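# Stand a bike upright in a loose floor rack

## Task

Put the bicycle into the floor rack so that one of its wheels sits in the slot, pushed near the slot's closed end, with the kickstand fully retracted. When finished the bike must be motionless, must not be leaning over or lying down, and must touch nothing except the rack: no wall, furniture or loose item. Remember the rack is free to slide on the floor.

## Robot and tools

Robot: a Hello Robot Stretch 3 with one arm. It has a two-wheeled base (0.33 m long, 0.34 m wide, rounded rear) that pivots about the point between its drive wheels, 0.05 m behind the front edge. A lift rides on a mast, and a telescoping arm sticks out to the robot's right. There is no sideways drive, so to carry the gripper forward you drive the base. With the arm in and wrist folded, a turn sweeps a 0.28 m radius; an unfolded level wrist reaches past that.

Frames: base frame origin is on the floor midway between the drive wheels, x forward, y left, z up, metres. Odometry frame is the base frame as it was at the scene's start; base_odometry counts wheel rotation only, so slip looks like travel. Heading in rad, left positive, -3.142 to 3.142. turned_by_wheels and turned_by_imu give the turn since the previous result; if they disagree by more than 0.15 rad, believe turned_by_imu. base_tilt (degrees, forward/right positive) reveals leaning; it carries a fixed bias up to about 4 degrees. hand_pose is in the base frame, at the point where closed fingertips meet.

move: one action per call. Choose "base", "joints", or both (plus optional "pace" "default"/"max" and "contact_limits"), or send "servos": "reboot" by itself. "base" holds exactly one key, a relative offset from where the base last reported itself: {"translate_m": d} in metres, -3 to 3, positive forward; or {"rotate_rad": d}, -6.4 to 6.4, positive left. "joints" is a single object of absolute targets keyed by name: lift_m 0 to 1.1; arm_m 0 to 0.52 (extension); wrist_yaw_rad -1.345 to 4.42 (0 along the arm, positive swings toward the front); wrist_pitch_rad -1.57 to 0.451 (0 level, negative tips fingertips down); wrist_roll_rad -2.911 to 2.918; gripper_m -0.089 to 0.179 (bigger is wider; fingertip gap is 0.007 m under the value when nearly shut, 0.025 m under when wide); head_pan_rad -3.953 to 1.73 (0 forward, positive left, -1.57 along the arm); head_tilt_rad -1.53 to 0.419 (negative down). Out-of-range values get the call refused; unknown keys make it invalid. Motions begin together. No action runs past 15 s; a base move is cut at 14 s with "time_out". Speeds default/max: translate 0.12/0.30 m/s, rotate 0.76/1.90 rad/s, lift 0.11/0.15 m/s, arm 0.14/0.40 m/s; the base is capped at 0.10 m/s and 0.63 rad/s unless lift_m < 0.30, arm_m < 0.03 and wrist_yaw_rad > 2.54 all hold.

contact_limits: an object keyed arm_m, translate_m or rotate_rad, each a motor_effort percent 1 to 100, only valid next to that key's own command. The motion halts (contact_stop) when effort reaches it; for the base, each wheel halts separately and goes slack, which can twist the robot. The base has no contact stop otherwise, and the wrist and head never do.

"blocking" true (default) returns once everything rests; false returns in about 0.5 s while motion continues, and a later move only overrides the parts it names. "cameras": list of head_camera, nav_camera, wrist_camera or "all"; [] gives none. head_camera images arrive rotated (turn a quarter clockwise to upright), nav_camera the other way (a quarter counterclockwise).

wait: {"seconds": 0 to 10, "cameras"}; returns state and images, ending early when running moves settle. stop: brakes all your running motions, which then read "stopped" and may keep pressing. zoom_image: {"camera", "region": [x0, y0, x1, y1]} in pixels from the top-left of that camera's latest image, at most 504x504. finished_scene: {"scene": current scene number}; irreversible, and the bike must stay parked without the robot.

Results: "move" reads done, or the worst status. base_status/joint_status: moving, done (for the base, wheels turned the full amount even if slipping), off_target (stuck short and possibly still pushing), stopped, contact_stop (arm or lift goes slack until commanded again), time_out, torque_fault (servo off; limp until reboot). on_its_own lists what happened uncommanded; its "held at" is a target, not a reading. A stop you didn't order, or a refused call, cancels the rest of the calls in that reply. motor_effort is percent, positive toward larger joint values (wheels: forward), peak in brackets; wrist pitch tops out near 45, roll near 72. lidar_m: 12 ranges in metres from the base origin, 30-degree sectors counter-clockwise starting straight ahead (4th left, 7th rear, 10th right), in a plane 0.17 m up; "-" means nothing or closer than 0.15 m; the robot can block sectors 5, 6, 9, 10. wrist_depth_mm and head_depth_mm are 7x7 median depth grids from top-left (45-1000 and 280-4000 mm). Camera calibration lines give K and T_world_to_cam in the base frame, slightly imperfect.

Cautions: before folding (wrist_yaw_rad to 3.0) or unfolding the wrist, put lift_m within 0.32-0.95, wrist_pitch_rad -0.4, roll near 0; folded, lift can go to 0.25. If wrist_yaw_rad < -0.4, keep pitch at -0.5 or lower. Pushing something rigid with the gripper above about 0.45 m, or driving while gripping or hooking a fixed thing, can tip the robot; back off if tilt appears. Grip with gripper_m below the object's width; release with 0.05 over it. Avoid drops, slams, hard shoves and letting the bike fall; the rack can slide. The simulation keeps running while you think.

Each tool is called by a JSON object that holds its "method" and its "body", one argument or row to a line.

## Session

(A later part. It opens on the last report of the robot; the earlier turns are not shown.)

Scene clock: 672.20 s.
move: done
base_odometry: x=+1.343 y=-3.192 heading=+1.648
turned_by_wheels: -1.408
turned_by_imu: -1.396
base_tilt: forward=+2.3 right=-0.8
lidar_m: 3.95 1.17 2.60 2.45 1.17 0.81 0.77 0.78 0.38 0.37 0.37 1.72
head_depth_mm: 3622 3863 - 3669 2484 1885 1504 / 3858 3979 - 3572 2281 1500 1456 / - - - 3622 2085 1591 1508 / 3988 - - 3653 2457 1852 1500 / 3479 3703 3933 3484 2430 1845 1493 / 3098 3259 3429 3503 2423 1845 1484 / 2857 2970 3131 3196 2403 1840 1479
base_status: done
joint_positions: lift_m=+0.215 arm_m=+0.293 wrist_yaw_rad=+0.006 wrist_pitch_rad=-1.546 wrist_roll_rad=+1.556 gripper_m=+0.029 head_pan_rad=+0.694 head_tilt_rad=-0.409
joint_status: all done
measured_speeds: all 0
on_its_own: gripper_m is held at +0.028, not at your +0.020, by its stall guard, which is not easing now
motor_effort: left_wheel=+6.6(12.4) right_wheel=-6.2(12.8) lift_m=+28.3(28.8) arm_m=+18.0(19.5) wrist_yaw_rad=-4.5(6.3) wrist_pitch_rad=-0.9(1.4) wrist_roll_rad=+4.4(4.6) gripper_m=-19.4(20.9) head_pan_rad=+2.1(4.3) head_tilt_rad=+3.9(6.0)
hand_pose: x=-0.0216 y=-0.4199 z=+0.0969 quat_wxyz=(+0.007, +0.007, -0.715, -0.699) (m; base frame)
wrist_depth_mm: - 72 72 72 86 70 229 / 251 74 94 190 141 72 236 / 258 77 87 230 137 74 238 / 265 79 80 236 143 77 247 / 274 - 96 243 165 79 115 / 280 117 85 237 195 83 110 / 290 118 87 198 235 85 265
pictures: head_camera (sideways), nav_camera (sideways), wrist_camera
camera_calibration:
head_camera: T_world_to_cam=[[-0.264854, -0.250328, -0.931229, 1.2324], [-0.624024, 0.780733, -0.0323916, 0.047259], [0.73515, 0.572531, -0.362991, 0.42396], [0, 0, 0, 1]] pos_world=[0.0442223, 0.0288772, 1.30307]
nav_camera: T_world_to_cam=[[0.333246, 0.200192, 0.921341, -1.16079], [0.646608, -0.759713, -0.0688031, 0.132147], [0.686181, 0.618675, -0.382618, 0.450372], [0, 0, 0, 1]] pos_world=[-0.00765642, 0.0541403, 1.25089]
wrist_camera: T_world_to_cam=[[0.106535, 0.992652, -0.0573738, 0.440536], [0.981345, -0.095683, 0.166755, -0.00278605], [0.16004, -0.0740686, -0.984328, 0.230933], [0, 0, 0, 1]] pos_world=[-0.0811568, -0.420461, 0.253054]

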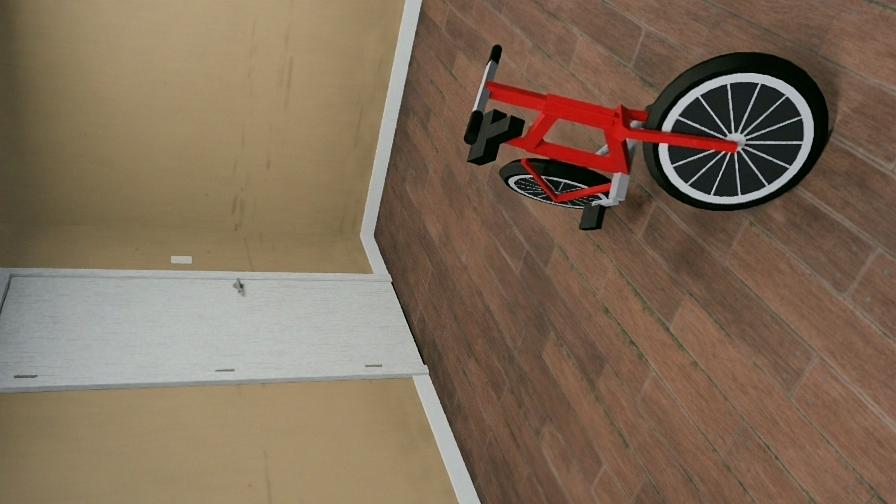

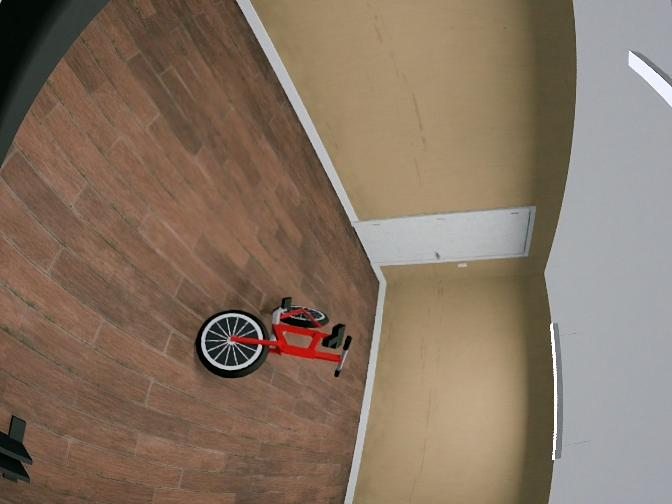

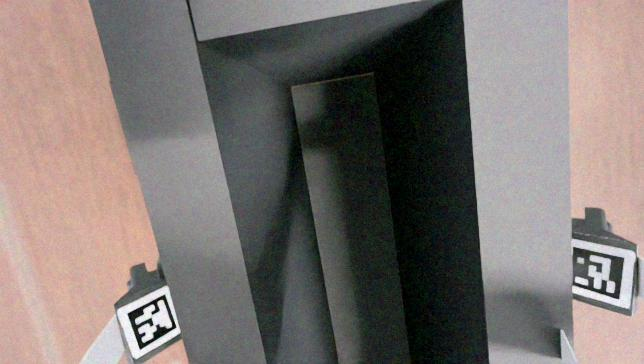

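{"method": "move", "body": {
  "base": {"rotate_rad": -0.07},
  "cameras": []
}}

{"method": "move", "body": {
  "base": {"translate_m": 1.3},
  "joints": {"head_pan_rad": 1.55, "head_tilt_rad": -0.6},
  "cameras": ["head_camera", "nav_camera", "wrist_camera"]
}}

Scene clock: 679.80 s.
move: done
base_odometry: x=+1.343 y=-3.192 heading=+1.579
turned_by_wheels: -0.070
turned_by_imu: -0.070
base_tilt: forward=+2.3 right=-0.8
lidar_m: 3.31 1.17 2.67 2.46 1.27 0.83 0.77 0.77 0.38 0.37 0.37 1.62
head_depth_mm: 3542 3725 3984 3707 2501 1864 1515 / 3741 3906 - 3649 2476 1700 1465 / 3936 - - 3590 1883 1529 1480 / - - - 3584 2245 1747 1511 / 3865 - - 3555 2451 1855 1488 / 3361 3626 3725 3541 2422 1843 1484 / 3001 3185 3394 3275 2402 1836 1481
base_status: done
joint_positions: lift_m=+0.215 arm_m=+0.293 wrist_yaw_rad=+0.006 wrist_pitch_rad=-1.546 wrist_roll_rad=+1.556 gripper_m=+0.029 head_pan_rad=+0.694 head_tilt_rad=-0.408
joint_status: not commanded
measured_speeds: all 0
on_its_own: gripper_m is held at +0.028, not at your +0.020, by its stall guard, which is not easing now
motor_effort: left_wheel=+6.3(12.2) right_wheel=-6.1(11.3) lift_m=+28.3(28.8) arm_m=+17.2(17.2) wrist_yaw_rad=-4.5(6.0) wrist_pitch_rad=-0.8(1.1) wrist_roll_rad=+4.4(4.7) gripper_m=-19.6(20.5) head_pan_rad=+3.4(3.4) head_tilt_rad=+3.6(4.2)
hand_pose: x=-0.0216 y=-0.4199 z=+0.0969 quat_wxyz=(+0.007, +0.007, -0.715, -0.699) (m; base frame)
wrist_depth_mm: - 72 72 72 86 70 229 / 249 74 94 189 141 72 235 / 256 77 87 229 137 74 240 / 263 79 80 236 143 77 248 / 272 - 97 242 165 79 115 / 279 117 85 237 197 83 110 / 289 118 88 197 233 85 267
pictures: none
No camera images: "cameras" was empty.

Scene clock: 693.93 s.
move: done
base_odometry: x=+1.333 y=-1.892 heading=+1.579
turned_by_wheels: +0.000
turned_by_imu: -0.004
base_tilt: forward=+2.3 right=-0.8
lidar_m: 2.69 2.71 1.02 0.60 0.49 2.22 2.05 1.85 0.38 0.37 0.38 1.41
head_depth_mm: 2504 2725 3047 2516 1919 1578 1322 / 2463 2713 3013 2519 1809 1522 1311 / 2403 2657 2932 2488 1166 1439 1313 / 2391 2566 2880 2448 1904 1270 1259 / 2335 2527 2806 2451 1841 1078 1280 / 2299 2512 2763 2427 1822 1545 992 / 2245 2430 2659 2399 1882 1530 1295
base_status: done
joint_positions: lift_m=+0.215 arm_m=+0.293 wrist_yaw_rad=+0.003 wrist_pitch_rad=-1.546 wrist_roll_rad=+1.563 gripper_m=+0.029 head_pan_rad=+1.544 head_tilt_rad=-0.592
joint_status: all done
measured_speeds: all 0
on_its_own: gripper_m is held at +0.028, not at your +0.020, by its stall guard, which is not easing now
motor_effort: left_wheel=+4.2(10.0) right_wheel=+2.8(9.2) lift_m=+29.1(29.5) arm_m=+18.0(19.3) wrist_yaw_rad=-2.7(5.6) wrist_pitch_rad=-0.8(1.6) wrist_roll_rad=+2.2(4.4) gripper_m=-19.9(21.3) head_pan_rad=+2.4(4.4) head_tilt_rad=-3.7(8.9)
hand_pose: x=-0.0216 y=-0.4199 z=+0.0969 quat_wxyz=(+0.004, +0.003, -0.715, -0.699) (m; base frame)
wrist_depth_mm: - 72 72 72 86 70 231 / 250 74 93 190 142 72 234 / 256 77 87 230 137 74 241 / 266 79 80 237 143 76 246 / 272 - 96 241 165 78 116 / 279 117 85 237 194 82 110 / 291 117 88 207 225 85 267
pictures: head_camera (sideways), nav_camera (sideways), wrist_camera
camera_calibration:
head_camera: T_world_to_cam=[[0.00894499, -0.528092, -0.84914, 1.12364], [-0.998561, 0.0401894, -0.0355134, 0.0535997], [0.0528808, 0.848235, -0.526973, 0.641501], [0, 0, 0, 1]] pos_world=[0.0095485, 0.0470896, 1.29409]
nav_camera: T_world_to_cam=[[0.0738019, 0.544237, 0.835679, -1.04747], [0.997172, -0.0283431, -0.0696055, 0.131037], [-0.0141962, 0.838452, -0.54479, 0.665664], [0, 0, 0, 1]] pos_world=[-0.0439109, 0.015659, 1.24712]
wrist_camera: T_world_to_cam=[[0.116213, 0.991567, -0.0573605, 0.44028], [0.980339, -0.105242, 0.166912, -0.00689118], [0.159468, -0.0756301, -0.984302, 0.230254], [0, 0, 0, 1]] pos_world=[-0.0811288, -0.419878, 0.253044]

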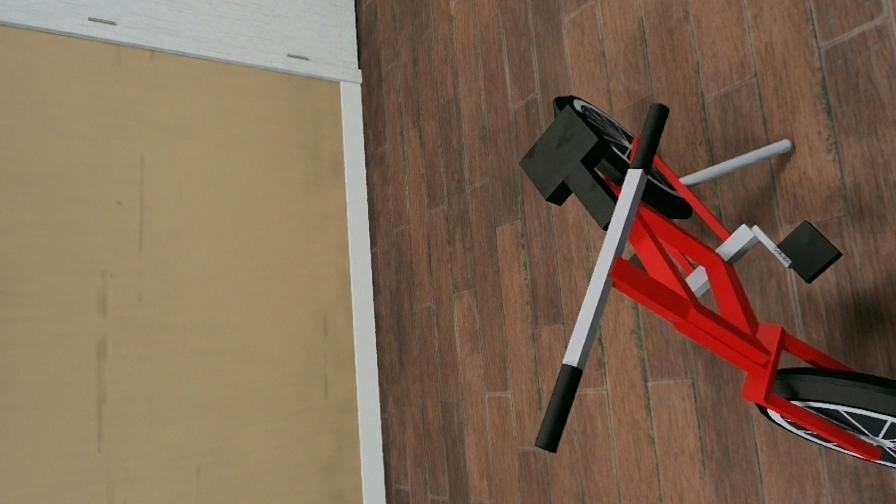

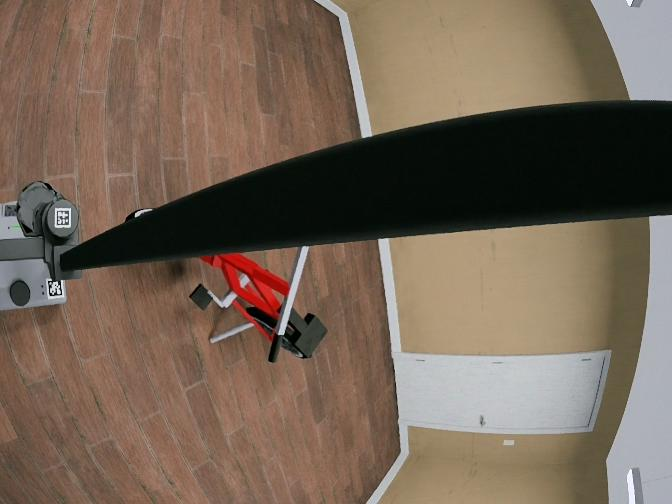

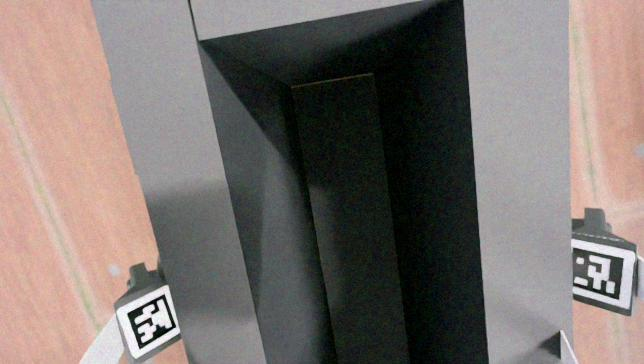

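{"method": "zoom_image", "body": {
  "camera": "head_camera",
  "region": [540, 80, 860, 330]
}}

Scaled by 1.575 from the camera's 896x504 image, which has a finer 1280x720 frame.

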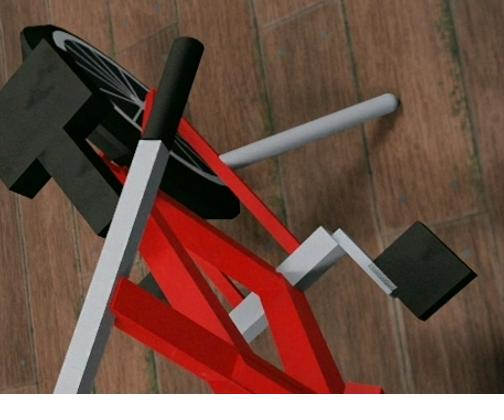

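{"method": "move", "body": {
  "base": {"rotate_rad": -0.31},
  "cameras": []
}}

{"method": "move", "body": {
  "base": {"translate_m": -1.165},
  "cameras": []
}}

{"method": "move", "body": {
  "base": {"rotate_rad": 0.9},
  "joints": {"head_pan_rad": -0.7, "head_tilt_rad": -0.55},
  "cameras": ["head_camera", "nav_camera", "wrist_camera"]
}}

Scene clock: 811.77 s.
move: done
base_odometry: x=+1.333 y=-1.892 heading=+1.269
turned_by_wheels: -0.310
turned_by_imu: -0.308
base_tilt: forward=+2.3 right=-0.8
lidar_m: 1.72 2.70 2.87 0.68 0.45 2.69 2.08 2.05 0.38 0.37 0.37 1.19
head_depth_mm: 3120 3440 3497 2512 1918 1572 1323 / 2991 3305 3462 2492 1912 1571 1321 / 2786 3096 3240 2472 1915 1577 1314 / 2632 2915 3136 2423 1851 1558 1303 / 2546 2744 2996 2453 1190 1468 1302 / 2450 2649 2942 2423 1823 1245 1242 / 2297 2510 2768 2414 1886 957 1245
base_status: done
joint_positions: lift_m=+0.215 arm_m=+0.293 wrist_yaw_rad=+0.006 wrist_pitch_rad=-1.546 wrist_roll_rad=+1.557 gripper_m=+0.029 head_pan_rad=+1.544 head_tilt_rad=-0.592
joint_status: not commanded
measured_speeds: all 0
on_its_own: gripper_m is held at +0.028, not at your +0.020, by its stall guard, which is not easing now
motor_effort: left_wheel=+6.9(12.1) right_wheel=-6.0(12.4) lift_m=+29.4(29.6) arm_m=+17.8(18.4) wrist_yaw_rad=-5.0(6.7) wrist_pitch_rad=-0.3(1.2) wrist_roll_rad=+4.5(4.5) gripper_m=-20.0(20.6) head_pan_rad=+3.0(3.2) head_tilt_rad=-4.3(4.3)
hand_pose: x=-0.0216 y=-0.4199 z=+0.0969 quat_wxyz=(+0.007, +0.007, -0.715, -0.699) (m; base frame)
wrist_depth_mm: - 72 72 72 87 70 231 / 252 74 94 190 142 72 236 / 259 77 87 231 136 74 242 / 267 79 80 237 142 77 246 / 273 - 96 242 166 79 115 / 278 118 85 235 196 82 110 / 288 117 87 196 234 85 266
pictures: none
No camera images: "cameras" was empty.

Scene clock: 824.53 s.
move: done
base_odometry: x=+0.987 y=-3.005 heading=+1.269
turned_by_wheels: +0.000
turned_by_imu: -0.003
base_tilt: forward=+2.3 right=-0.8
lidar_m: 2.49 0.90 1.49 2.17 2.15 1.32 1.02 1.00 0.38 0.37 0.38 1.71
head_depth_mm: 2545 2878 3166 2508 1928 1569 1322 / 2388 2653 2991 2493 1920 1566 1321 / 2264 2513 2803 2487 1934 1567 1319 / 2161 2374 2626 2468 1903 1551 1303 / 2060 2239 2473 2455 1902 1546 1302 / 1969 2135 2329 2436 1878 1541 1303 / 1872 2038 2235 2330 1869 1521 1294
base_status: done
joint_positions: lift_m=+0.215 arm_m=+0.293 wrist_yaw_rad=+0.001 wrist_pitch_rad=-1.546 wrist_roll_rad=+1.565 gripper_m=+0.029 head_pan_rad=+1.544 head_tilt_rad=-0.592
joint_status: not commanded
measured_speeds: all 0
on_its_own: gripper_m is held at +0.028, not at your +0.020, by its stall guard, which is not easing now
motor_effort: left_wheel=+1.4(3.8) right_wheel=-6.0(10.9) lift_m=+30.0(30.2) arm_m=+15.8(18.3) wrist_yaw_rad=-0.7(6.0) wrist_pitch_rad=-0.5(1.5) wrist_roll_rad=+1.4(4.4) gripper_m=-20.0(21.2) head_pan_rad=+2.3(3.7) head_tilt_rad=-4.3(4.7)
hand_pose: x=-0.0216 y=-0.4199 z=+0.0969 quat_wxyz=(+0.003, +0.002, -0.715, -0.699) (m; base frame)
wrist_depth_mm: - 72 72 72 86 70 231 / 250 74 93 191 142 72 236 / 258 77 86 231 137 74 241 / 269 79 80 237 143 76 250 / 272 - 96 244 165 79 116 / 281 117 85 239 194 83 110 / 287 117 88 206 223 85 268
pictures: none
No camera images: "cameras" was empty.

Scene clock: 827.07 s.
move: done
base_odometry: x=+0.987 y=-3.005 heading=+2.169
turned_by_wheels: +0.900
turned_by_imu: +0.891
base_tilt: forward=+2.4 right=-0.7
lidar_m: 0.95 2.26 2.14 1.54 1.06 1.00 1.02 1.33 1.61 1.65 2.14 0.90
head_depth_mm: 2675 2797 2886 2665 2020 1620 1356 / 3201 3345 3404 2616 1992 1611 1346 / 3574 3870 3965 2640 2007 1604 1337 / 3479 3792 3902 2620 1992 1605 1341 / 3401 3686 3826 2587 1971 1595 1332 / 3277 3597 3777 2559 1972 1296 1306 / 3216 3484 3670 2549 1956 1268 1279
base_status: done
joint_positions: lift_m=+0.215 arm_m=+0.293 wrist_yaw_rad=-0.006 wrist_pitch_rad=-1.542 wrist_roll_rad=+1.586 gripper_m=+0.029 head_pan_rad=-0.694 head_tilt_rad=-0.557
joint_status: all done
measured_speeds: all 0
on_its_own: gripper_m is held at +0.028, not at your +0.020, by its stall guard, which is not easing now
motor_effort: left_wheel=-4.4(9.6) right_wheel=+8.5(14.7) lift_m=+26.3(30.1) arm_m=+15.8(18.9) wrist_yaw_rad=+4.8(8.0) wrist_pitch_rad=-1.4(2.0) wrist_roll_rad=-5.4(7.1) gripper_m=-20.2(20.7) head_pan_rad=-2.7(4.2) head_tilt_rad=+3.2(6.4)
hand_pose: x=-0.0214 y=-0.4209 z=+0.0969 quat_wxyz=(-0.007, -0.008, -0.717, -0.697) (m; base frame)
wrist_depth_mm: 245 89 88 87 89 85 231 / 252 92 91 175 144 217 235 / 259 256 93 245 141 90 239 / 265 263 96 251 150 92 248 / 273 270 98 254 165 94 142 / 280 133 101 247 184 97 111 / 292 119 104 216 210 100 269
pictures: head_camera (sideways), nav_camera (sideways), wrist_camera
camera_calibration:
head_camera: T_world_to_cam=[[-0.396662, 0.300551, -0.867368, 1.14989], [0.651044, 0.758232, -0.0349994, 0.0428695], [0.647148, -0.578578, -0.496434, 0.598142], [0, 0, 0, 1]] pos_world=[0.0411217, -0.0320334, 1.29582]
nav_camera: T_world_to_cam=[[0.358441, -0.375811, 0.854568, -1.07384], [-0.638017, -0.766867, -0.0696332, 0.141051], [0.681509, -0.520269, -0.514651, 0.622207], [0, 0, 0, 1]] pos_world=[0.0508603, 0.0283218, 1.24771]
wrist_camera: T_world_to_cam=[[0.147148, 0.987225, -0.0611048, 0.440434], [0.976488, -0.135152, 0.167942, -0.0199037], [0.157538, -0.0843804, -0.983901, 0.226325], [0, 0, 0, 1]] pos_world=[-0.0810279, -0.418401, 0.252937]

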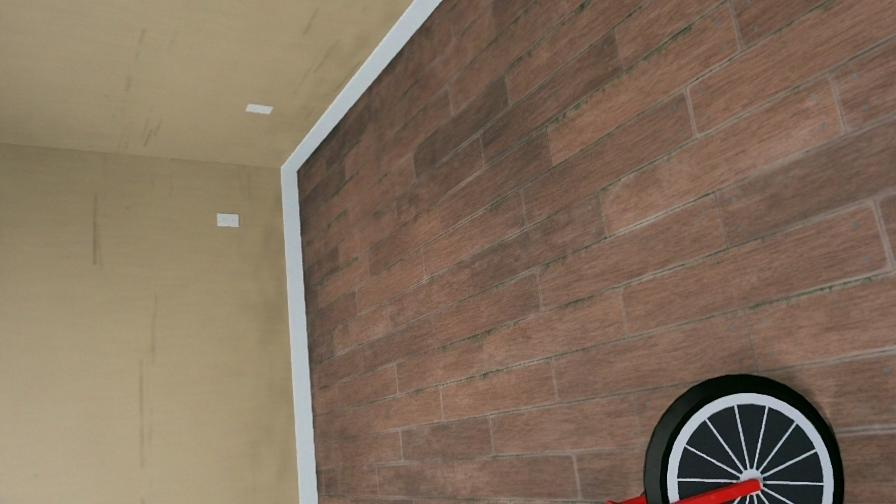

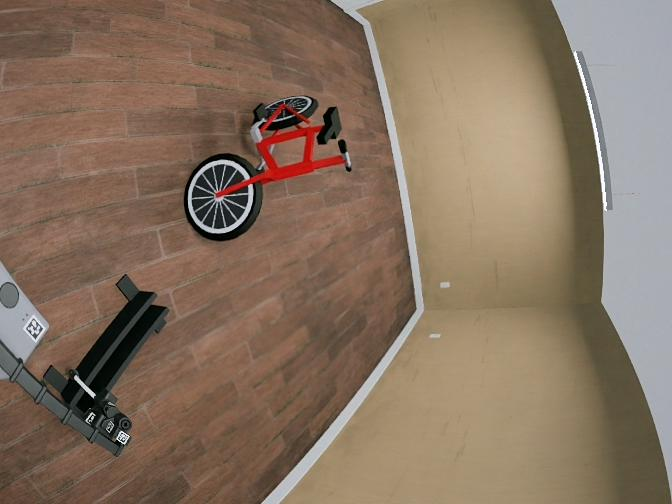

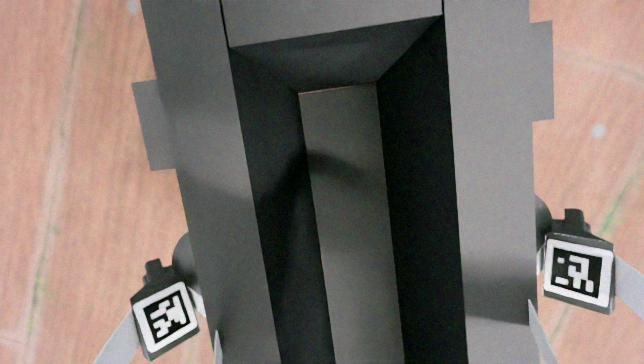

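{"method": "move", "body": {
  "base": {"rotate_rad": 0.159},
  "joints": {"head_pan_rad": -0.8, "head_tilt_rad": -0.8},
  "cameras": ["head_camera", "nav_camera", "wrist_camera"]
}}

Scene clock: 831.20 s.
move: done
base_odometry: x=+0.987 y=-3.005 heading=+2.327
turned_by_wheels: +0.159
turned_by_imu: +0.156
base_tilt: forward=+2.3 right=-0.8
lidar_m: 1.52 2.17 2.13 1.31 1.02 1.00 1.07 1.56 1.61 1.72 2.52 0.90
head_depth_mm: 2997 3048 2391 1917 1589 1376 1201 / 3620 3145 2373 1908 1609 1365 1182 / 3633 3129 2358 1908 1595 1360 1105 / 3568 3037 2333 1896 1579 1341 1159 / 3465 3024 2297 1878 1547 1356 1186 / 3401 2999 2316 1856 1393 1359 1182 / 3339 2986 2247 1328 1379 1340 1180
base_status: done
joint_positions: lift_m=+0.215 arm_m=+0.293 wrist_yaw_rad=-0.005 wrist_pitch_rad=-1.542 wrist_roll_rad=+1.585 gripper_m=+0.029 head_pan_rad=-0.794 head_tilt_rad=-0.790
joint_status: all done
measured_speeds: all 0
on_its_own: gripper_m is held at +0.028, not at your +0.020, by its stall guard, which is not easing now
motor_effort: left_wheel=-4.6(9.7) right_wheel=+8.6(14.8) lift_m=+27.4(27.5) arm_m=+15.4(15.4) wrist_yaw_rad=+4.8(5.9) wrist_pitch_rad=-1.7(1.9) wrist_roll_rad=-4.9(5.4) gripper_m=-19.7(20.7) head_pan_rad=-2.4(4.0) head_tilt_rad=-4.7(6.8)
hand_pose: x=-0.0214 y=-0.4209 z=+0.0969 quat_wxyz=(-0.007, -0.007, -0.717, -0.697) (m; base frame)
wrist_depth_mm: 244 89 88 87 90 86 230 / 251 92 91 175 145 218 234 / 259 258 94 246 141 90 239 / 267 263 96 252 149 92 246 / 274 271 98 257 165 94 142 / 279 134 101 247 184 98 111 / 292 120 103 217 210 100 272
pictures: head_camera (sideways), nav_camera (sideways), wrist_camera
camera_calibration:
head_camera: T_world_to_cam=[[-0.495658, 0.471994, -0.729071, 0.970202], [0.717526, 0.69552, -0.0375355, 0.0457547], [0.489367, -0.541732, -0.683408, 0.842344], [0, 0, 0, 1]] pos_world=[0.0358432, -0.0334285, 1.28473]
nav_camera: T_world_to_cam=[[0.447687, -0.540591, 0.712276, -0.888895], [-0.722656, -0.687869, -0.0678561, 0.139232], [0.526635, -0.484352, -0.698612, 0.862464], [0, 0, 0, 1]] pos_world=[0.0443605, 0.0329809, 1.24511]
wrist_camera: T_world_to_cam=[[0.145393, 0.987485, -0.0611085, 0.440499], [0.976732, -0.133419, 0.167909, -0.019155], [0.157655, -0.0840995, -0.983907, 0.226449], [0, 0, 0, 1]] pos_world=[-0.0810369, -0.418498, 0.252939]

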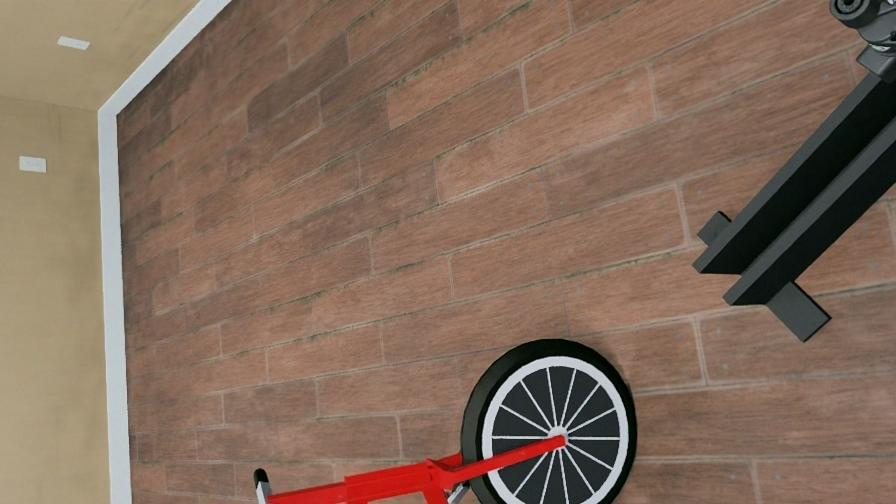

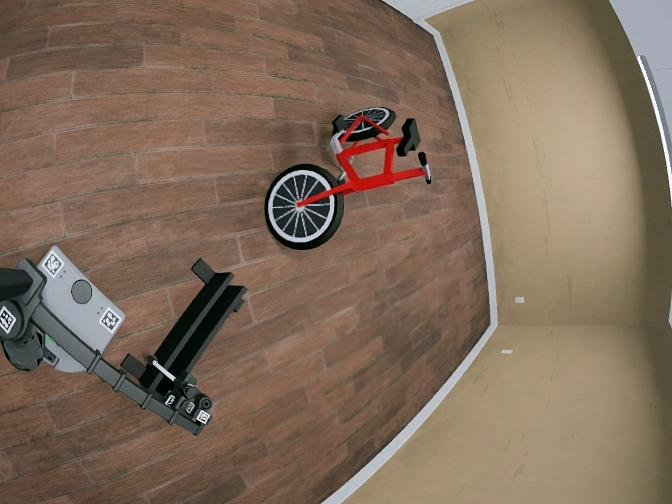

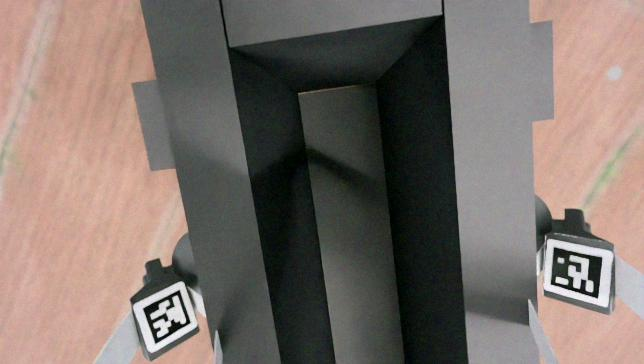

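{"method": "move", "body": {
  "joints": {"head_pan_rad": -0.5, "head_tilt_rad": -0.6},
  "cameras": ["head_camera"]
}}

{"method": "zoom_image", "body": {
  "camera": "head_camera",
  "region": [250, 100, 754, 504]
}}

Scene clock: 844.53 s.
move: done
base_odometry: x=+0.987 y=-3.005 heading=+2.327
turned_by_wheels: +0.000
turned_by_imu: -0.001
base_tilt: forward=+2.3 right=-0.8
lidar_m: 1.52 2.16 2.13 1.31 1.02 1.00 1.07 1.56 1.61 1.72 2.52 0.90
head_depth_mm: 3288 3608 3431 2446 1894 1554 1311 / 3277 3620 3434 2432 1873 1549 1311 / 3309 3635 3355 2419 1881 1504 1298 / 3360 3639 3298 2413 1882 1353 1301 / 3348 3698 3337 2144 1359 1381 1290 / 3378 3685 3271 1716 1746 1441 1290 / 3410 3753 3253 2260 1802 1503 1285
base_status: not commanded
joint_positions: lift_m=+0.215 arm_m=+0.293 wrist_yaw_rad=-0.005 wrist_pitch_rad=-1.542 wrist_roll_rad=+1.585 gripper_m=+0.029 head_pan_rad=-0.506 head_tilt_rad=-0.606
joint_status: all done
measured_speeds: all 0
on_its_own: gripper_m is held at +0.028, not at your +0.020, by its stall guard, which is not easing now
motor_effort: left_wheel=-4.3(4.7) right_wheel=+8.7(9.0) lift_m=+28.0(28.1) arm_m=+18.9(19.1) wrist_yaw_rad=+5.1(5.6) wrist_pitch_rad=-1.4(1.8) wrist_roll_rad=-4.9(5.1) gripper_m=-19.1(20.5) head_pan_rad=+2.8(4.1) head_tilt_rad=+2.8(5.0)
hand_pose: x=-0.0214 y=-0.4209 z=+0.0969 quat_wxyz=(-0.007, -0.007, -0.717, -0.697) (m; base frame)
wrist_depth_mm: 247 89 88 87 90 85 229 / 250 92 91 175 145 217 234 / 261 255 94 245 142 90 239 / 265 265 96 252 149 92 247 / 274 272 98 256 165 94 142 / 282 133 101 246 185 97 111 / 293 120 103 217 208 100 271
pictures: head_camera (sideways)
camera_calibration:
head_camera: T_world_to_cam=[[-0.483149, 0.241356, -0.841614, 1.11683], [0.495687, 0.867767, -0.0357048, 0.0447333], [0.721707, -0.434428, -0.538898, 0.652937], [0, 0, 0, 1]] pos_world=[0.0461935, -0.0247187, 1.29341]

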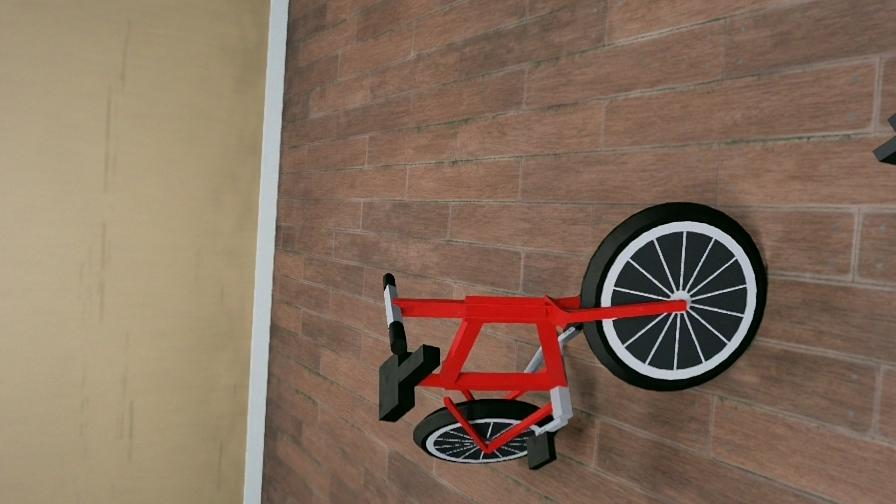

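Scaled by 1.000.

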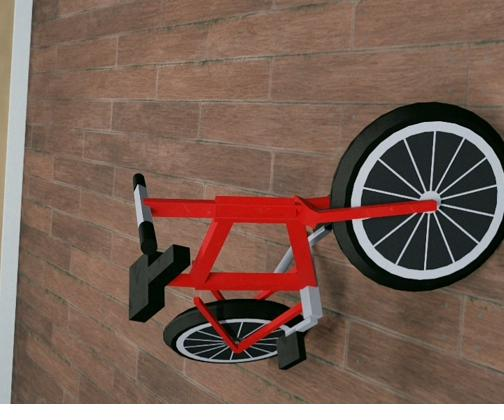

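{"method": "move", "body": {
  "base": {"rotate_rad": 0.061},
  "joints": {"arm_m": 0.351, "head_pan_rad": -0.6, "head_tilt_rad": -0.7},
  "cameras": ["head_camera", "wrist_camera"]
}}

Scene clock: 867.67 s.
move: done
base_odometry: x=+0.987 y=-3.005 heading=+2.388
turned_by_wheels: +0.061
turned_by_imu: +0.059
base_tilt: forward=+2.3 right=-0.8
lidar_m: 2.66 2.15 2.13 1.25 1.01 1.00 1.09 1.63 1.61 1.76 2.72 0.90
head_depth_mm: 3318 3640 2895 2163 1739 1456 1255 / 3367 3715 2853 2130 1745 1458 1248 / 3326 3623 2830 2140 1735 1444 1158 / 3359 3679 2799 2120 1369 1402 1241 / 3469 3673 2768 1994 1378 1405 1233 / 3421 3647 2523 1709 1608 1431 1228 / 3426 3670 2702 1899 1689 1430 1229
base_status: done
joint_positions: lift_m=+0.215 arm_m=+0.351 wrist_yaw_rad=+0.006 wrist_pitch_rad=-1.543 wrist_roll_rad=+1.557 gripper_m=+0.029 head_pan_rad=-0.594 head_tilt_rad=-0.691
joint_status: all done
measured_speeds: all 0
on_its_own: gripper_m is held at +0.028, not at your +0.020, by its stall guard, which is not easing now
motor_effort: left_wheel=-2.0(8.3) right_wheel=+5.0(14.5) lift_m=+28.8(29.1) arm_m=+19.9(21.5) wrist_yaw_rad=-5.5(6.2) wrist_pitch_rad=-1.2(2.1) wrist_roll_rad=+4.3(5.1) gripper_m=-19.8(20.8) head_pan_rad=-2.3(2.9) head_tilt_rad=-4.3(4.8)
hand_pose: x=-0.0216 y=-0.4787 z=+0.0969 quat_wxyz=(+0.007, +0.007, -0.717, -0.698) (m; base frame)
wrist_depth_mm: 244 89 88 87 89 85 231 / 249 92 91 169 143 218 237 / 258 256 94 245 141 90 241 / 267 266 96 250 150 92 246 / 271 271 98 259 170 94 143 / 283 135 101 240 193 97 111 / 290 119 103 209 217 100 272
pictures: head_camera (sideways), wrist_camera
camera_calibration:
head_camera: T_world_to_cam=[[-0.517183, 0.321962, -0.793008, 1.05367], [0.568089, 0.822148, -0.0367027, 0.0455868], [0.640153, -0.469482, -0.608104, 0.74347], [0, 0, 0, 1]] pos_world=[0.0431083, -0.0276757, 1.28935]
wrist_camera: T_world_to_cam=[[0.106789, 0.992445, -0.0604077, 0.499087], [0.981315, -0.0954214, 0.167081, -0.00830636], [0.160055, -0.0771214, -0.984091, 0.225042], [0, 0, 0, 1]] pos_world=[-0.0811648, -0.478753, 0.252998]

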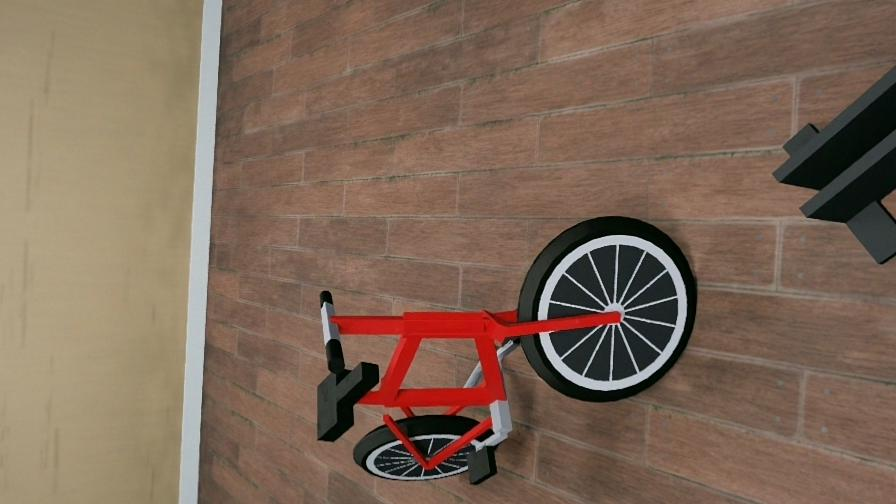

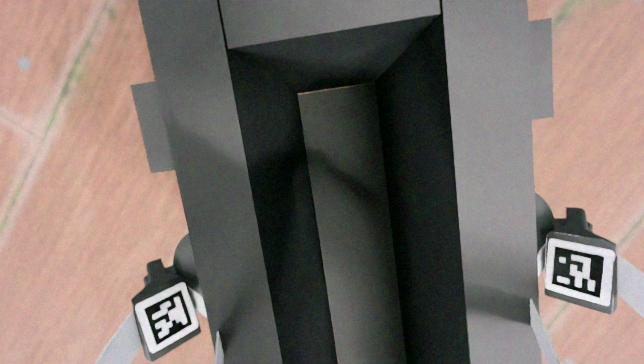

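{"method": "move", "body": {
  "joints": {"lift_m": 0.203},
  "cameras": []
}}

{"method": "move", "body": {
  "joints": {"gripper_m": 0.179},
  "cameras": ["wrist_camera"]
}}

{"method": "move", "body": {
  "joints": {"lift_m": 0.42},
  "cameras": ["wrist_camera"]
}}

Scene clock: 885.93 s.
move: contact_stop
base_odometry: x=+0.987 y=-3.005 heading=+2.388
turned_by_wheels: +0.000
turned_by_imu: -0.001
base_tilt: forward=+2.3 right=-0.8
lidar_m: 2.67 2.14 2.13 1.25 1.01 1.00 1.10 1.62 1.61 1.77 2.72 0.90
head_depth_mm: 3327 3650 2866 2161 1756 1454 1257 / 3336 3617 2822 2141 1735 1460 1232 / 3369 3641 2817 2145 1737 1452 1165 / 3405 3681 2801 2112 1363 1415 1246 / 3406 3636 2710 1935 1376 1402 1241 / 3411 3664 2545 1708 1615 1426 1230 / 3417 3640 2723 1897 1690 1420 1222
base_status: not commanded
joint_positions: lift_m=+0.214 arm_m=+0.351 wrist_yaw_rad=+0.007 wrist_pitch_rad=-1.548 wrist_roll_rad=+1.557 gripper_m=+0.029 head_pan_rad=-0.594 head_tilt_rad=-0.692
joint_status: lift_m contact_stop (moved -0.001 of -0.012)
measured_speeds: all 0
on_its_own: gripper_m is held at +0.028, not at your +0.020, by its stall guard, which is not easing now; lift_m is slack since a contact_stop (your +0.203 is given up)
motor_effort: left_wheel=+0.2(1.8) right_wheel=+3.5(5.5) lift_m=+24.7(28.0) arm_m=+11.8(19.9) wrist_yaw_rad=-6.1(6.7) wrist_pitch_rad=-0.6(1.4) wrist_roll_rad=+4.4(4.4) gripper_m=-19.7(20.8) head_pan_rad=-2.4(3.0) head_tilt_rad=-3.4(4.7)
hand_pose: x=-0.0217 y=-0.4774 z=+0.0960 quat_wxyz=(+0.008, +0.007, -0.715, -0.699) (m; base frame)
wrist_depth_mm: 242 88 88 87 87 85 231 / 250 91 91 184 141 217 235 / 258 253 93 244 153 90 241 / 264 261 95 252 142 92 247 / 273 273 98 258 162 94 250 / 279 135 101 249 188 97 111 / 288 119 103 209 210 100 269
pictures: none
No camera images: "cameras" was empty.

not run: a stop that you did not command came earlier in this reply.

not run: a stop that you did not command came earlier in this reply.

Rack is already on the floor.

{"method": "move", "body": {
  "joints": {"gripper_m": 0.179, "lift_m": 0.215},
  "cameras": []
}}

{"method": "move", "body": {
  "joints": {"lift_m": 0.42},
  "cameras": ["wrist_camera", "head_camera"]
}}

Scene clock: 890.77 s.
move: done
base_odometry: x=+0.987 y=-3.005 heading=+2.388
turned_by_wheels: +0.000
turned_by_imu: -0.001
base_tilt: forward=+2.3 right=-0.8
lidar_m: 2.65 2.15 2.13 1.25 1.01 1.00 1.10 1.63 1.61 1.76 2.72 0.90
head_depth_mm: 3316 3642 2842 2170 1754 1452 1254 / 3332 3640 2854 2136 1729 1444 1234 / 3299 3602 2811 2134 1726 1452 1160 / 3378 3646 2769 2110 1371 1402 1244 / 3407 3692 2770 1934 1380 1405 1243 / 3359 3725 2500 1702 1608 1426 1229 / 3368 3623 2719 1907 1694 1431 1232
base_status: not commanded
joint_positions: lift_m=+0.215 arm_m=+0.351 wrist_yaw_rad=+0.002 wrist_pitch_rad=-1.545 wrist_roll_rad=+1.564 gripper_m=+0.179 head_pan_rad=-0.594 head_tilt_rad=-0.692
joint_status: all done
measured_speeds: all 0
motor_effort: left_wheel=+0.3(0.6) right_wheel=+2.3(3.2) lift_m=+22.7(32.1) arm_m=-13.5(19.2) wrist_yaw_rad=-2.1(6.7) wrist_pitch_rad=-1.5(1.7) wrist_roll_rad=+1.8(4.4) gripper_m=+0.7(83.0) head_pan_rad=-2.3(3.3) head_tilt_rad=-3.6(4.5)
hand_pose: x=-0.0216 y=-0.4783 z=+0.0969 quat_wxyz=(+0.003, +0.003, -0.716, -0.698) (m; base frame)
wrist_depth_mm: 243 89 88 87 88 85 230 / 252 92 92 168 140 217 236 / 257 254 94 245 154 90 239 / 266 264 96 250 144 92 246 / 274 269 99 256 170 94 128 / 281 141 101 235 196 97 114 / 287 120 104 206 223 101 268
pictures: none
No camera images: "cameras" was empty.

Scene clock: 893.47 s.
move: done
base_odometry: x=+0.987 y=-3.005 heading=+2.388
turned_by_wheels: +0.000
turned_by_imu: -0.001
base_tilt: forward=+2.3 right=-0.7
lidar_m: 2.65 2.15 2.13 1.25 1.01 1.00 1.09 1.63 1.61 1.76 2.72 0.90
head_depth_mm: 3331 3642 2825 2158 1738 1458 1257 / 3360 3580 2834 2167 1751 1450 1229 / 3295 3520 2832 2140 1732 1445 1162 / 3361 3620 2794 2126 1367 1414 1238 / 3403 3612 2753 1941 1380 1416 1241 / 3357 3611 2493 1700 1623 1434 1237 / 3413 3695 2705 1897 1686 1425 1233
base_status: not commanded
joint_positions: lift_m=+0.420 arm_m=+0.351 wrist_yaw_rad=+0.002 wrist_pitch_rad=-1.545 wrist_roll_rad=+1.564 gripper_m=+0.179 head_pan_rad=-0.595 head_tilt_rad=-0.692
joint_status: all done
measured_speeds: all 0
motor_effort: left_wheel=+0.5(0.7) right_wheel=+2.4(2.7) lift_m=+28.8(30.0) arm_m=-6.5(13.5) wrist_yaw_rad=-1.1(2.9) wrist_pitch_rad=-1.1(1.5) wrist_roll_rad=+2.0(2.0) gripper_m=+0.5(1.4) head_pan_rad=-2.3(2.9) head_tilt_rad=-4.2(4.7)
hand_pose: x=-0.0216 y=-0.4783 z=+0.3019 quat_wxyz=(+0.003, +0.003, -0.716, -0.698) (m; base frame)
wrist_depth_mm: 442 438 435 433 428 422 411 / 454 447 440 429 418 433 418 / 461 461 464 441 442 441 420 / 473 475 464 454 460 452 405 / 489 494 489 470 464 464 129 / 516 142 492 493 485 474 114 / 523 122 511 505 501 481 482
pictures: head_camera (sideways), wrist_camera
camera_calibration:
head_camera: T_world_to_cam=[[-0.517686, 0.322395, -0.792504, 1.05302], [0.568168, 0.822094, -0.0367112, 0.0455973], [0.639677, -0.46928, -0.608761, 0.744327], [0, 0, 0, 1]] pos_world=[0.0430962, -0.0276746, 1.28931]
wrist_camera: T_world_to_cam=[[0.118295, 0.991228, -0.0589315, 0.510301], [0.980111, -0.107033, 0.167113, -0.0481887], [0.159339, -0.077528, -0.984175, 0.426637], [0, 0, 0, 1]] pos_world=[-0.0811159, -0.477906, 0.458011]

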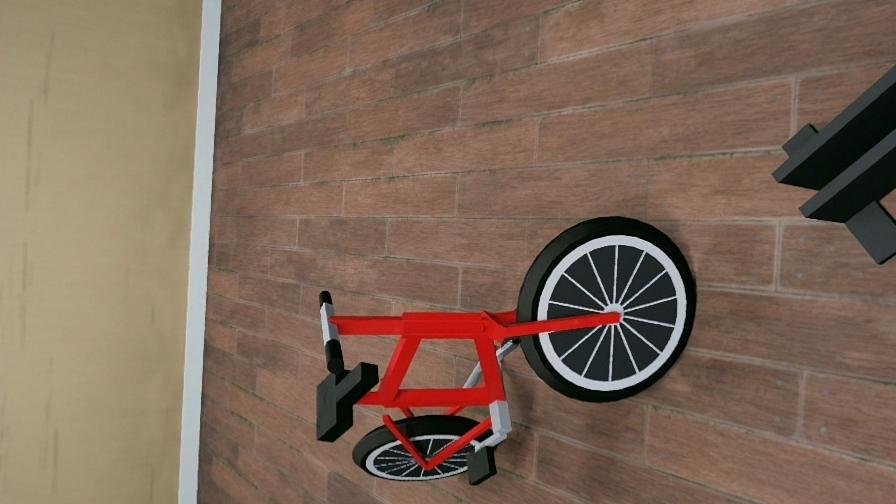

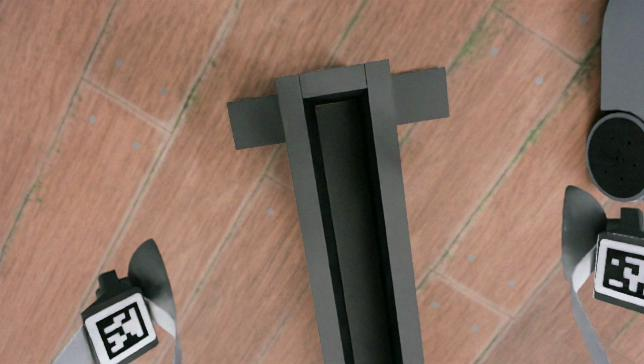

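{"method": "move", "body": {
  "joints": {"arm_m": 0.0, "wrist_pitch_rad": -0.4, "wrist_roll_rad": 0, "gripper_m": 0.1, "lift_m": 0.5},
  "cameras": [],
  "pace": "max"
}}

{"method": "move", "body": {
  "joints": {"wrist_yaw_rad": 3.0},
  "cameras": [],
  "pace": "max"
}}

{"method": "move", "body": {
  "joints": {"lift_m": 0.28},
  "base": {"rotate_rad": 0.562},
  "cameras": [],
  "pace": "max"
}}

{"method": "move", "body": {
  "base": {"translate_m": -0.70},
  "cameras": [],
  "pace": "max"
}}

{"method": "move", "body": {
  "base": {"rotate_rad": 1.588},
  "joints": {"head_pan_rad": -1.5, "head_tilt_rad": -0.6},
  "pace": "max"
}}

Scene clock: 906.20 s.
move: done
base_odometry: x=+0.987 y=-3.005 heading=+2.388
turned_by_wheels: +0.000
turned_by_imu: -0.001
base_tilt: forward=+2.3 right=-0.8
lidar_m: 2.66 2.15 2.13 1.25 1.01 1.00 1.10 1.63 1.61 1.76 2.72 0.90
head_depth_mm: 3328 3652 2815 2170 1755 1461 1257 / 3360 3604 2810 2148 1733 1448 1226 / 3370 3618 2798 2146 1729 1451 1163 / 3352 3571 2780 2102 1371 1413 1241 / 3407 3605 2750 1928 1374 1417 1236 / 3430 3671 2517 1712 1616 1425 1232 / 3407 3647 2692 1877 1695 1434 1230
base_status: not commanded
joint_positions: lift_m=+0.500 arm_m=+0.000 wrist_yaw_rad=+0.000 wrist_pitch_rad=-0.420 wrist_roll_rad=+0.004 gripper_m=+0.100 head_pan_rad=-0.595 head_tilt_rad=-0.692
joint_status: all done
measured_speeds: all 0
motor_effort: left_wheel=+0.2(0.7) right_wheel=+2.5(2.8) lift_m=+24.2(31.0) arm_m=-18.7(20.5) wrist_yaw_rad=+0.6(2.2) wrist_pitch_rad=+3.9(5.3) wrist_roll_rad=-1.4(4.9) gripper_m=+0.6(82.7) head_pan_rad=-2.0(3.0) head_tilt_rad=-4.3(4.5)
hand_pose: x=-0.0215 y=-0.3691 z=+0.5122 quat_wxyz=(+0.691, +0.147, -0.693, -0.148) (m; base frame)
wrist_depth_mm: - - - - - - - / - - - - - - - / - - - - - - - / - - - - - 971 881 / - - 933 893 860 143 762 / 887 889 131 773 729 121 653 / 754 694 490 683 626 623 581
pictures: none
No camera images: "cameras" was empty.

Scene clock: 908.03 s.
move: done
base_odometry: x=+0.987 y=-3.005 heading=+2.388
turned_by_wheels: +0.000
turned_by_imu: +0.000
base_tilt: forward=+2.3 right=-0.8
lidar_m: 2.66 2.15 2.13 1.25 1.01 1.00 1.10 1.62 1.61 1.77 2.71 0.90
head_depth_mm: 3308 3652 2846 2177 1738 1453 1259 / 3391 3672 2795 2136 1735 1457 1233 / 3345 3615 2774 2135 1724 1446 1161 / 3379 3653 2797 2125 1365 1407 1247 / 3432 3675 2755 1918 1383 1402 1234 / 3395 3678 2503 1710 1613 1428 1241 / 3391 3630 2718 1901 1689 1419 1231
base_status: not commanded
joint_positions: lift_m=+0.500 arm_m=+0.000 wrist_yaw_rad=+2.998 wrist_pitch_rad=-0.420 wrist_roll_rad=+0.004 gripper_m=+0.100 head_pan_rad=-0.595 head_tilt_rad=-0.692
joint_status: all done
measured_speeds: all 0
motor_effort: left_wheel=+0.6(0.6) right_wheel=+2.3(2.9) lift_m=+23.2(24.1) arm_m=-12.8(19.0) wrist_yaw_rad=+2.0(4.2) wrist_pitch_rad=+3.4(4.0) wrist_roll_rad=-1.3(1.5) gripper_m=+0.8(1.6) head_pan_rad=-2.2(2.8) head_tilt_rad=-3.4(4.7)
hand_pose: x=+0.0108 y=+0.0769 z=+0.5122 quat_wxyz=(+0.197, +0.701, +0.097, +0.678) (m; base frame)
wrist_depth_mm: 135 138 - - - - - / - 148 - - - - - / - 159 - - - - - / - 181 - - - 952 918 / 967 994 197 891 852 141 774 / 830 863 131 757 720 121 669 / 759 677 133 672 646 614 574
pictures: none
No camera images: "cameras" was empty.

Scene clock: 910.30 s.
move: done
base_odometry: x=+0.987 y=-3.005 heading=+2.950
turned_by_wheels: +0.562
turned_by_imu: +0.558
base_tilt: forward=+2.3 right=-0.8
lidar_m: 2.14 2.13 1.22 1.00 1.00 1.11 1.62 1.61 1.79 2.87 0.90 2.59
head_depth_mm: 3464 3622 2807 1958 1324 1314 1249 / 3668 3872 2787 1787 1683 1399 1253 / 3835 3965 2786 2113 1740 1445 1246 / 3361 3668 2759 2110 1717 1441 1244 / 2996 3311 2720 2127 1697 1444 1239 / 2670 2944 2714 2098 1699 1422 1236 / 2411 2634 2680 2076 1696 1432 1232
base_status: done
joint_positions: lift_m=+0.280 arm_m=+0.000 wrist_yaw_rad=+2.999 wrist_pitch_rad=-0.419 wrist_roll_rad=+0.004 gripper_m=+0.100 head_pan_rad=-0.595 head_tilt_rad=-0.692
joint_status: all done
measured_speeds: all 0
motor_effort: left_wheel=-3.2(7.4) right_wheel=+6.2(10.2) lift_m=+24.0(25.2) arm_m=-6.4(12.9) wrist_yaw_rad=+2.1(2.6) wrist_pitch_rad=+3.5(4.2) wrist_roll_rad=-1.2(1.5) gripper_m=+0.4(1.0) head_pan_rad=-1.7(3.1) head_tilt_rad=-4.1(4.7)
hand_pose: x=+0.0107 y=+0.0770 z=+0.2924 quat_wxyz=(+0.197, +0.701, +0.097, +0.678) (m; base frame)
wrist_depth_mm: 733 137 - - - - - / - 148 - - - - 922 / 883 160 904 902 847 762 715 / 854 182 680 726 663 636 593 / 688 645 197 590 570 141 518 / 588 572 131 306 470 121 437 / 498 113 247 266 396 403 373
pictures: none
No camera images: "cameras" was empty.

Scene clock: 913.93 s.
move: done
base_odometry: x=+1.674 y=-3.138 heading=+2.950
turned_by_wheels: +0.000
turned_by_imu: -0.004
base_tilt: forward=+2.3 right=-0.8
lidar_m: 2.80 1.80 0.94 0.78 0.77 0.86 0.96 0.96 1.06 1.70 3.94 1.29
head_depth_mm: 3697 3855 2815 2157 1734 1466 1252 / 3874 - 2810 2137 1741 1447 1249 / - - 2768 2066 1738 1446 1220 / - 3939 2149 1741 1719 1381 1184 / 3970 3995 2766 2037 1705 1434 1240 / 3495 3735 2734 2082 1703 1432 1231 / 3182 3390 2730 2067 1693 1430 1230
base_status: done
joint_positions: lift_m=+0.280 arm_m=+0.000 wrist_yaw_rad=+2.999 wrist_pitch_rad=-0.419 wrist_roll_rad=+0.004 gripper_m=+0.100 head_pan_rad=-0.595 head_tilt_rad=-0.692
joint_status: not commanded
measured_speeds: all 0
motor_effort: left_wheel=+0.5(10.9) right_wheel=+2.6(6.9) lift_m=+26.1(26.4) arm_m=+2.5(6.0) wrist_yaw_rad=+1.4(2.6) wrist_pitch_rad=+3.4(4.1) wrist_roll_rad=-1.3(1.5) gripper_m=+0.3(1.2) head_pan_rad=-2.4(2.9) head_tilt_rad=-4.3(4.7)
hand_pose: x=+0.0106 y=+0.0770 z=+0.2924 quat_wxyz=(+0.197, +0.701, +0.097, +0.678) (m; base frame)
wrist_depth_mm: 572 139 743 - - - - / 629 147 181 950 - - 934 / 679 160 852 911 850 814 751 / 716 181 212 702 671 628 612 / 695 650 198 599 561 143 516 / 590 559 130 305 467 121 432 / 490 113 247 268 396 402 371
pictures: none
No camera images: "cameras" was empty.

Scene clock: 916.03 s.
move: done
base_odometry: x=+1.674 y=-3.138 heading=-1.745
turned_by_wheels: +1.588
turned_by_imu: +1.570
base_tilt: forward=+2.4 right=-0.8
lidar_m: 0.78 0.77 0.86 0.96 0.96 1.07 1.73 3.94 1.29 2.80 1.76 0.93
head_depth_mm: 2820 3120 3371 2458 1899 1559 1316 / 2719 3046 3221 2423 1897 1542 1319 / 2656 2906 3178 2446 1892 1549 1305 / 2587 2815 3037 2418 1872 1538 1291 / 2509 2722 3011 2406 1861 1538 1292 / 2439 2648 2907 2392 1861 1522 1289 / 2374 2599 2848 2367 1838 1519 1284
base_status: done
joint_positions: lift_m=+0.280 arm_m=+0.000 wrist_yaw_rad=+2.999 wrist_pitch_rad=-0.419 wrist_roll_rad=+0.004 gripper_m=+0.100 head_pan_rad=-1.495 head_tilt_rad=-0.606
joint_status: all done
measured_speeds: all 0
motor_effort: left_wheel=-1.1(9.6) right_wheel=+4.7(14.5) lift_m=+27.8(27.8) arm_m=-0.9(4.5) wrist_yaw_rad=+0.8(2.2) wrist_pitch_rad=+3.6(4.1) wrist_roll_rad=-1.4(1.5) gripper_m=+0.0(1.0) head_pan_rad=-2.0(3.5) head_tilt_rad=+2.2(5.9)
hand_pose: x=+0.0106 y=+0.0770 z=+0.2924 quat_wxyz=(+0.197, +0.701, +0.097, +0.678) (m; base frame)
wrist_depth_mm: 708 139 900 - - - 664 / 762 148 988 - - 861 712 / 815 159 902 923 840 773 696 / 809 183 210 723 674 645 603 / 711 654 197 591 568 142 528 / 583 562 130 308 465 121 432 / 495 113 244 269 392 404 372
pictures: head_camera (sideways), nav_camera (sideways), wrist_camera
camera_calibration:
head_camera: T_world_to_cam=[[-0.0637642, 0.535624, -0.842046, 1.11484], [0.997399, 0.0626226, -0.0356941, 0.041659], [0.0336124, -0.842131, -0.538224, 0.656257], [0, 0, 0, 1]] pos_world=[0.00747755, -0.0470876, 1.29344]
nav_camera: T_world_to_cam=[[-0.0169113, -0.559967, 0.828342, -1.03735], [-0.994912, -0.0728695, -0.0695725, 0.143144], [0.0993192, -0.825304, -0.555886, 0.679408], [0, 0, 0, 1]] pos_world=[0.0573948, -0.00973413, 1.24691]
wrist_camera: T_world_to_cam=[[0.977794, -0.162927, -0.131806, 0.0565768], [-0.199177, -0.526918, -0.826248, 0.316561], [0.0651669, 0.834154, -0.547668, 0.258351], [0, 0, 0, 1]] pos_world=[-0.00910495, -0.039485, 0.410506]

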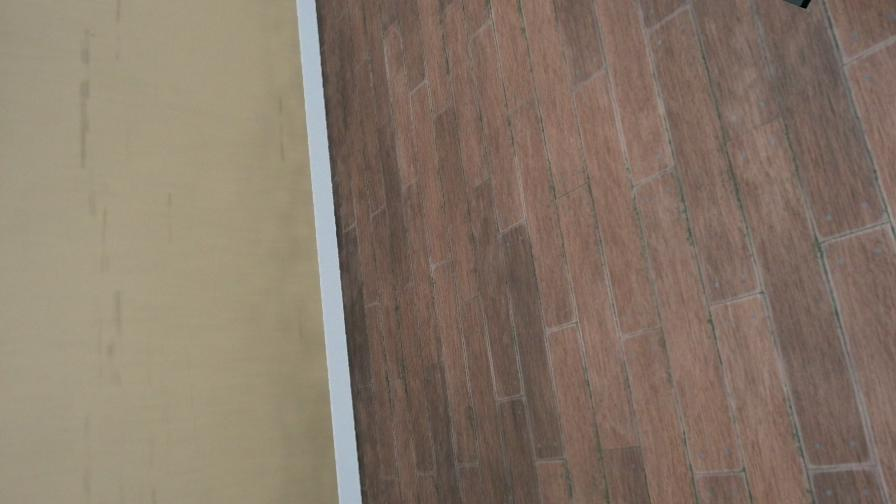

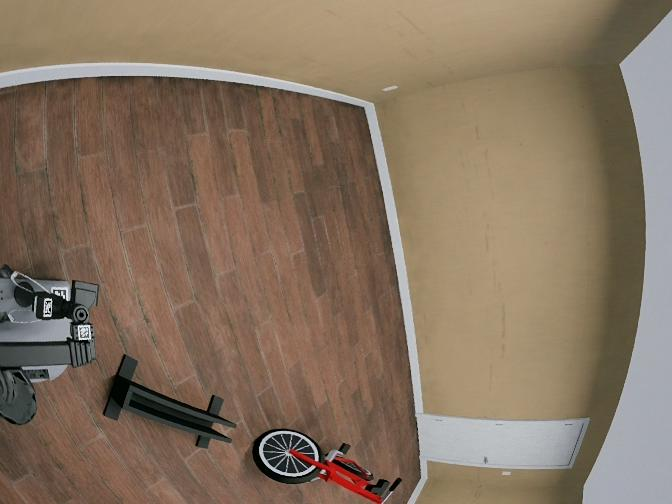

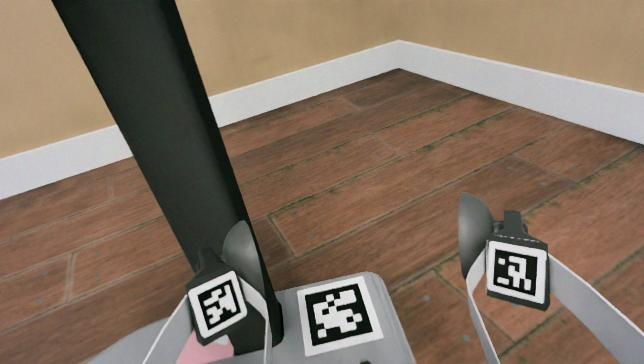

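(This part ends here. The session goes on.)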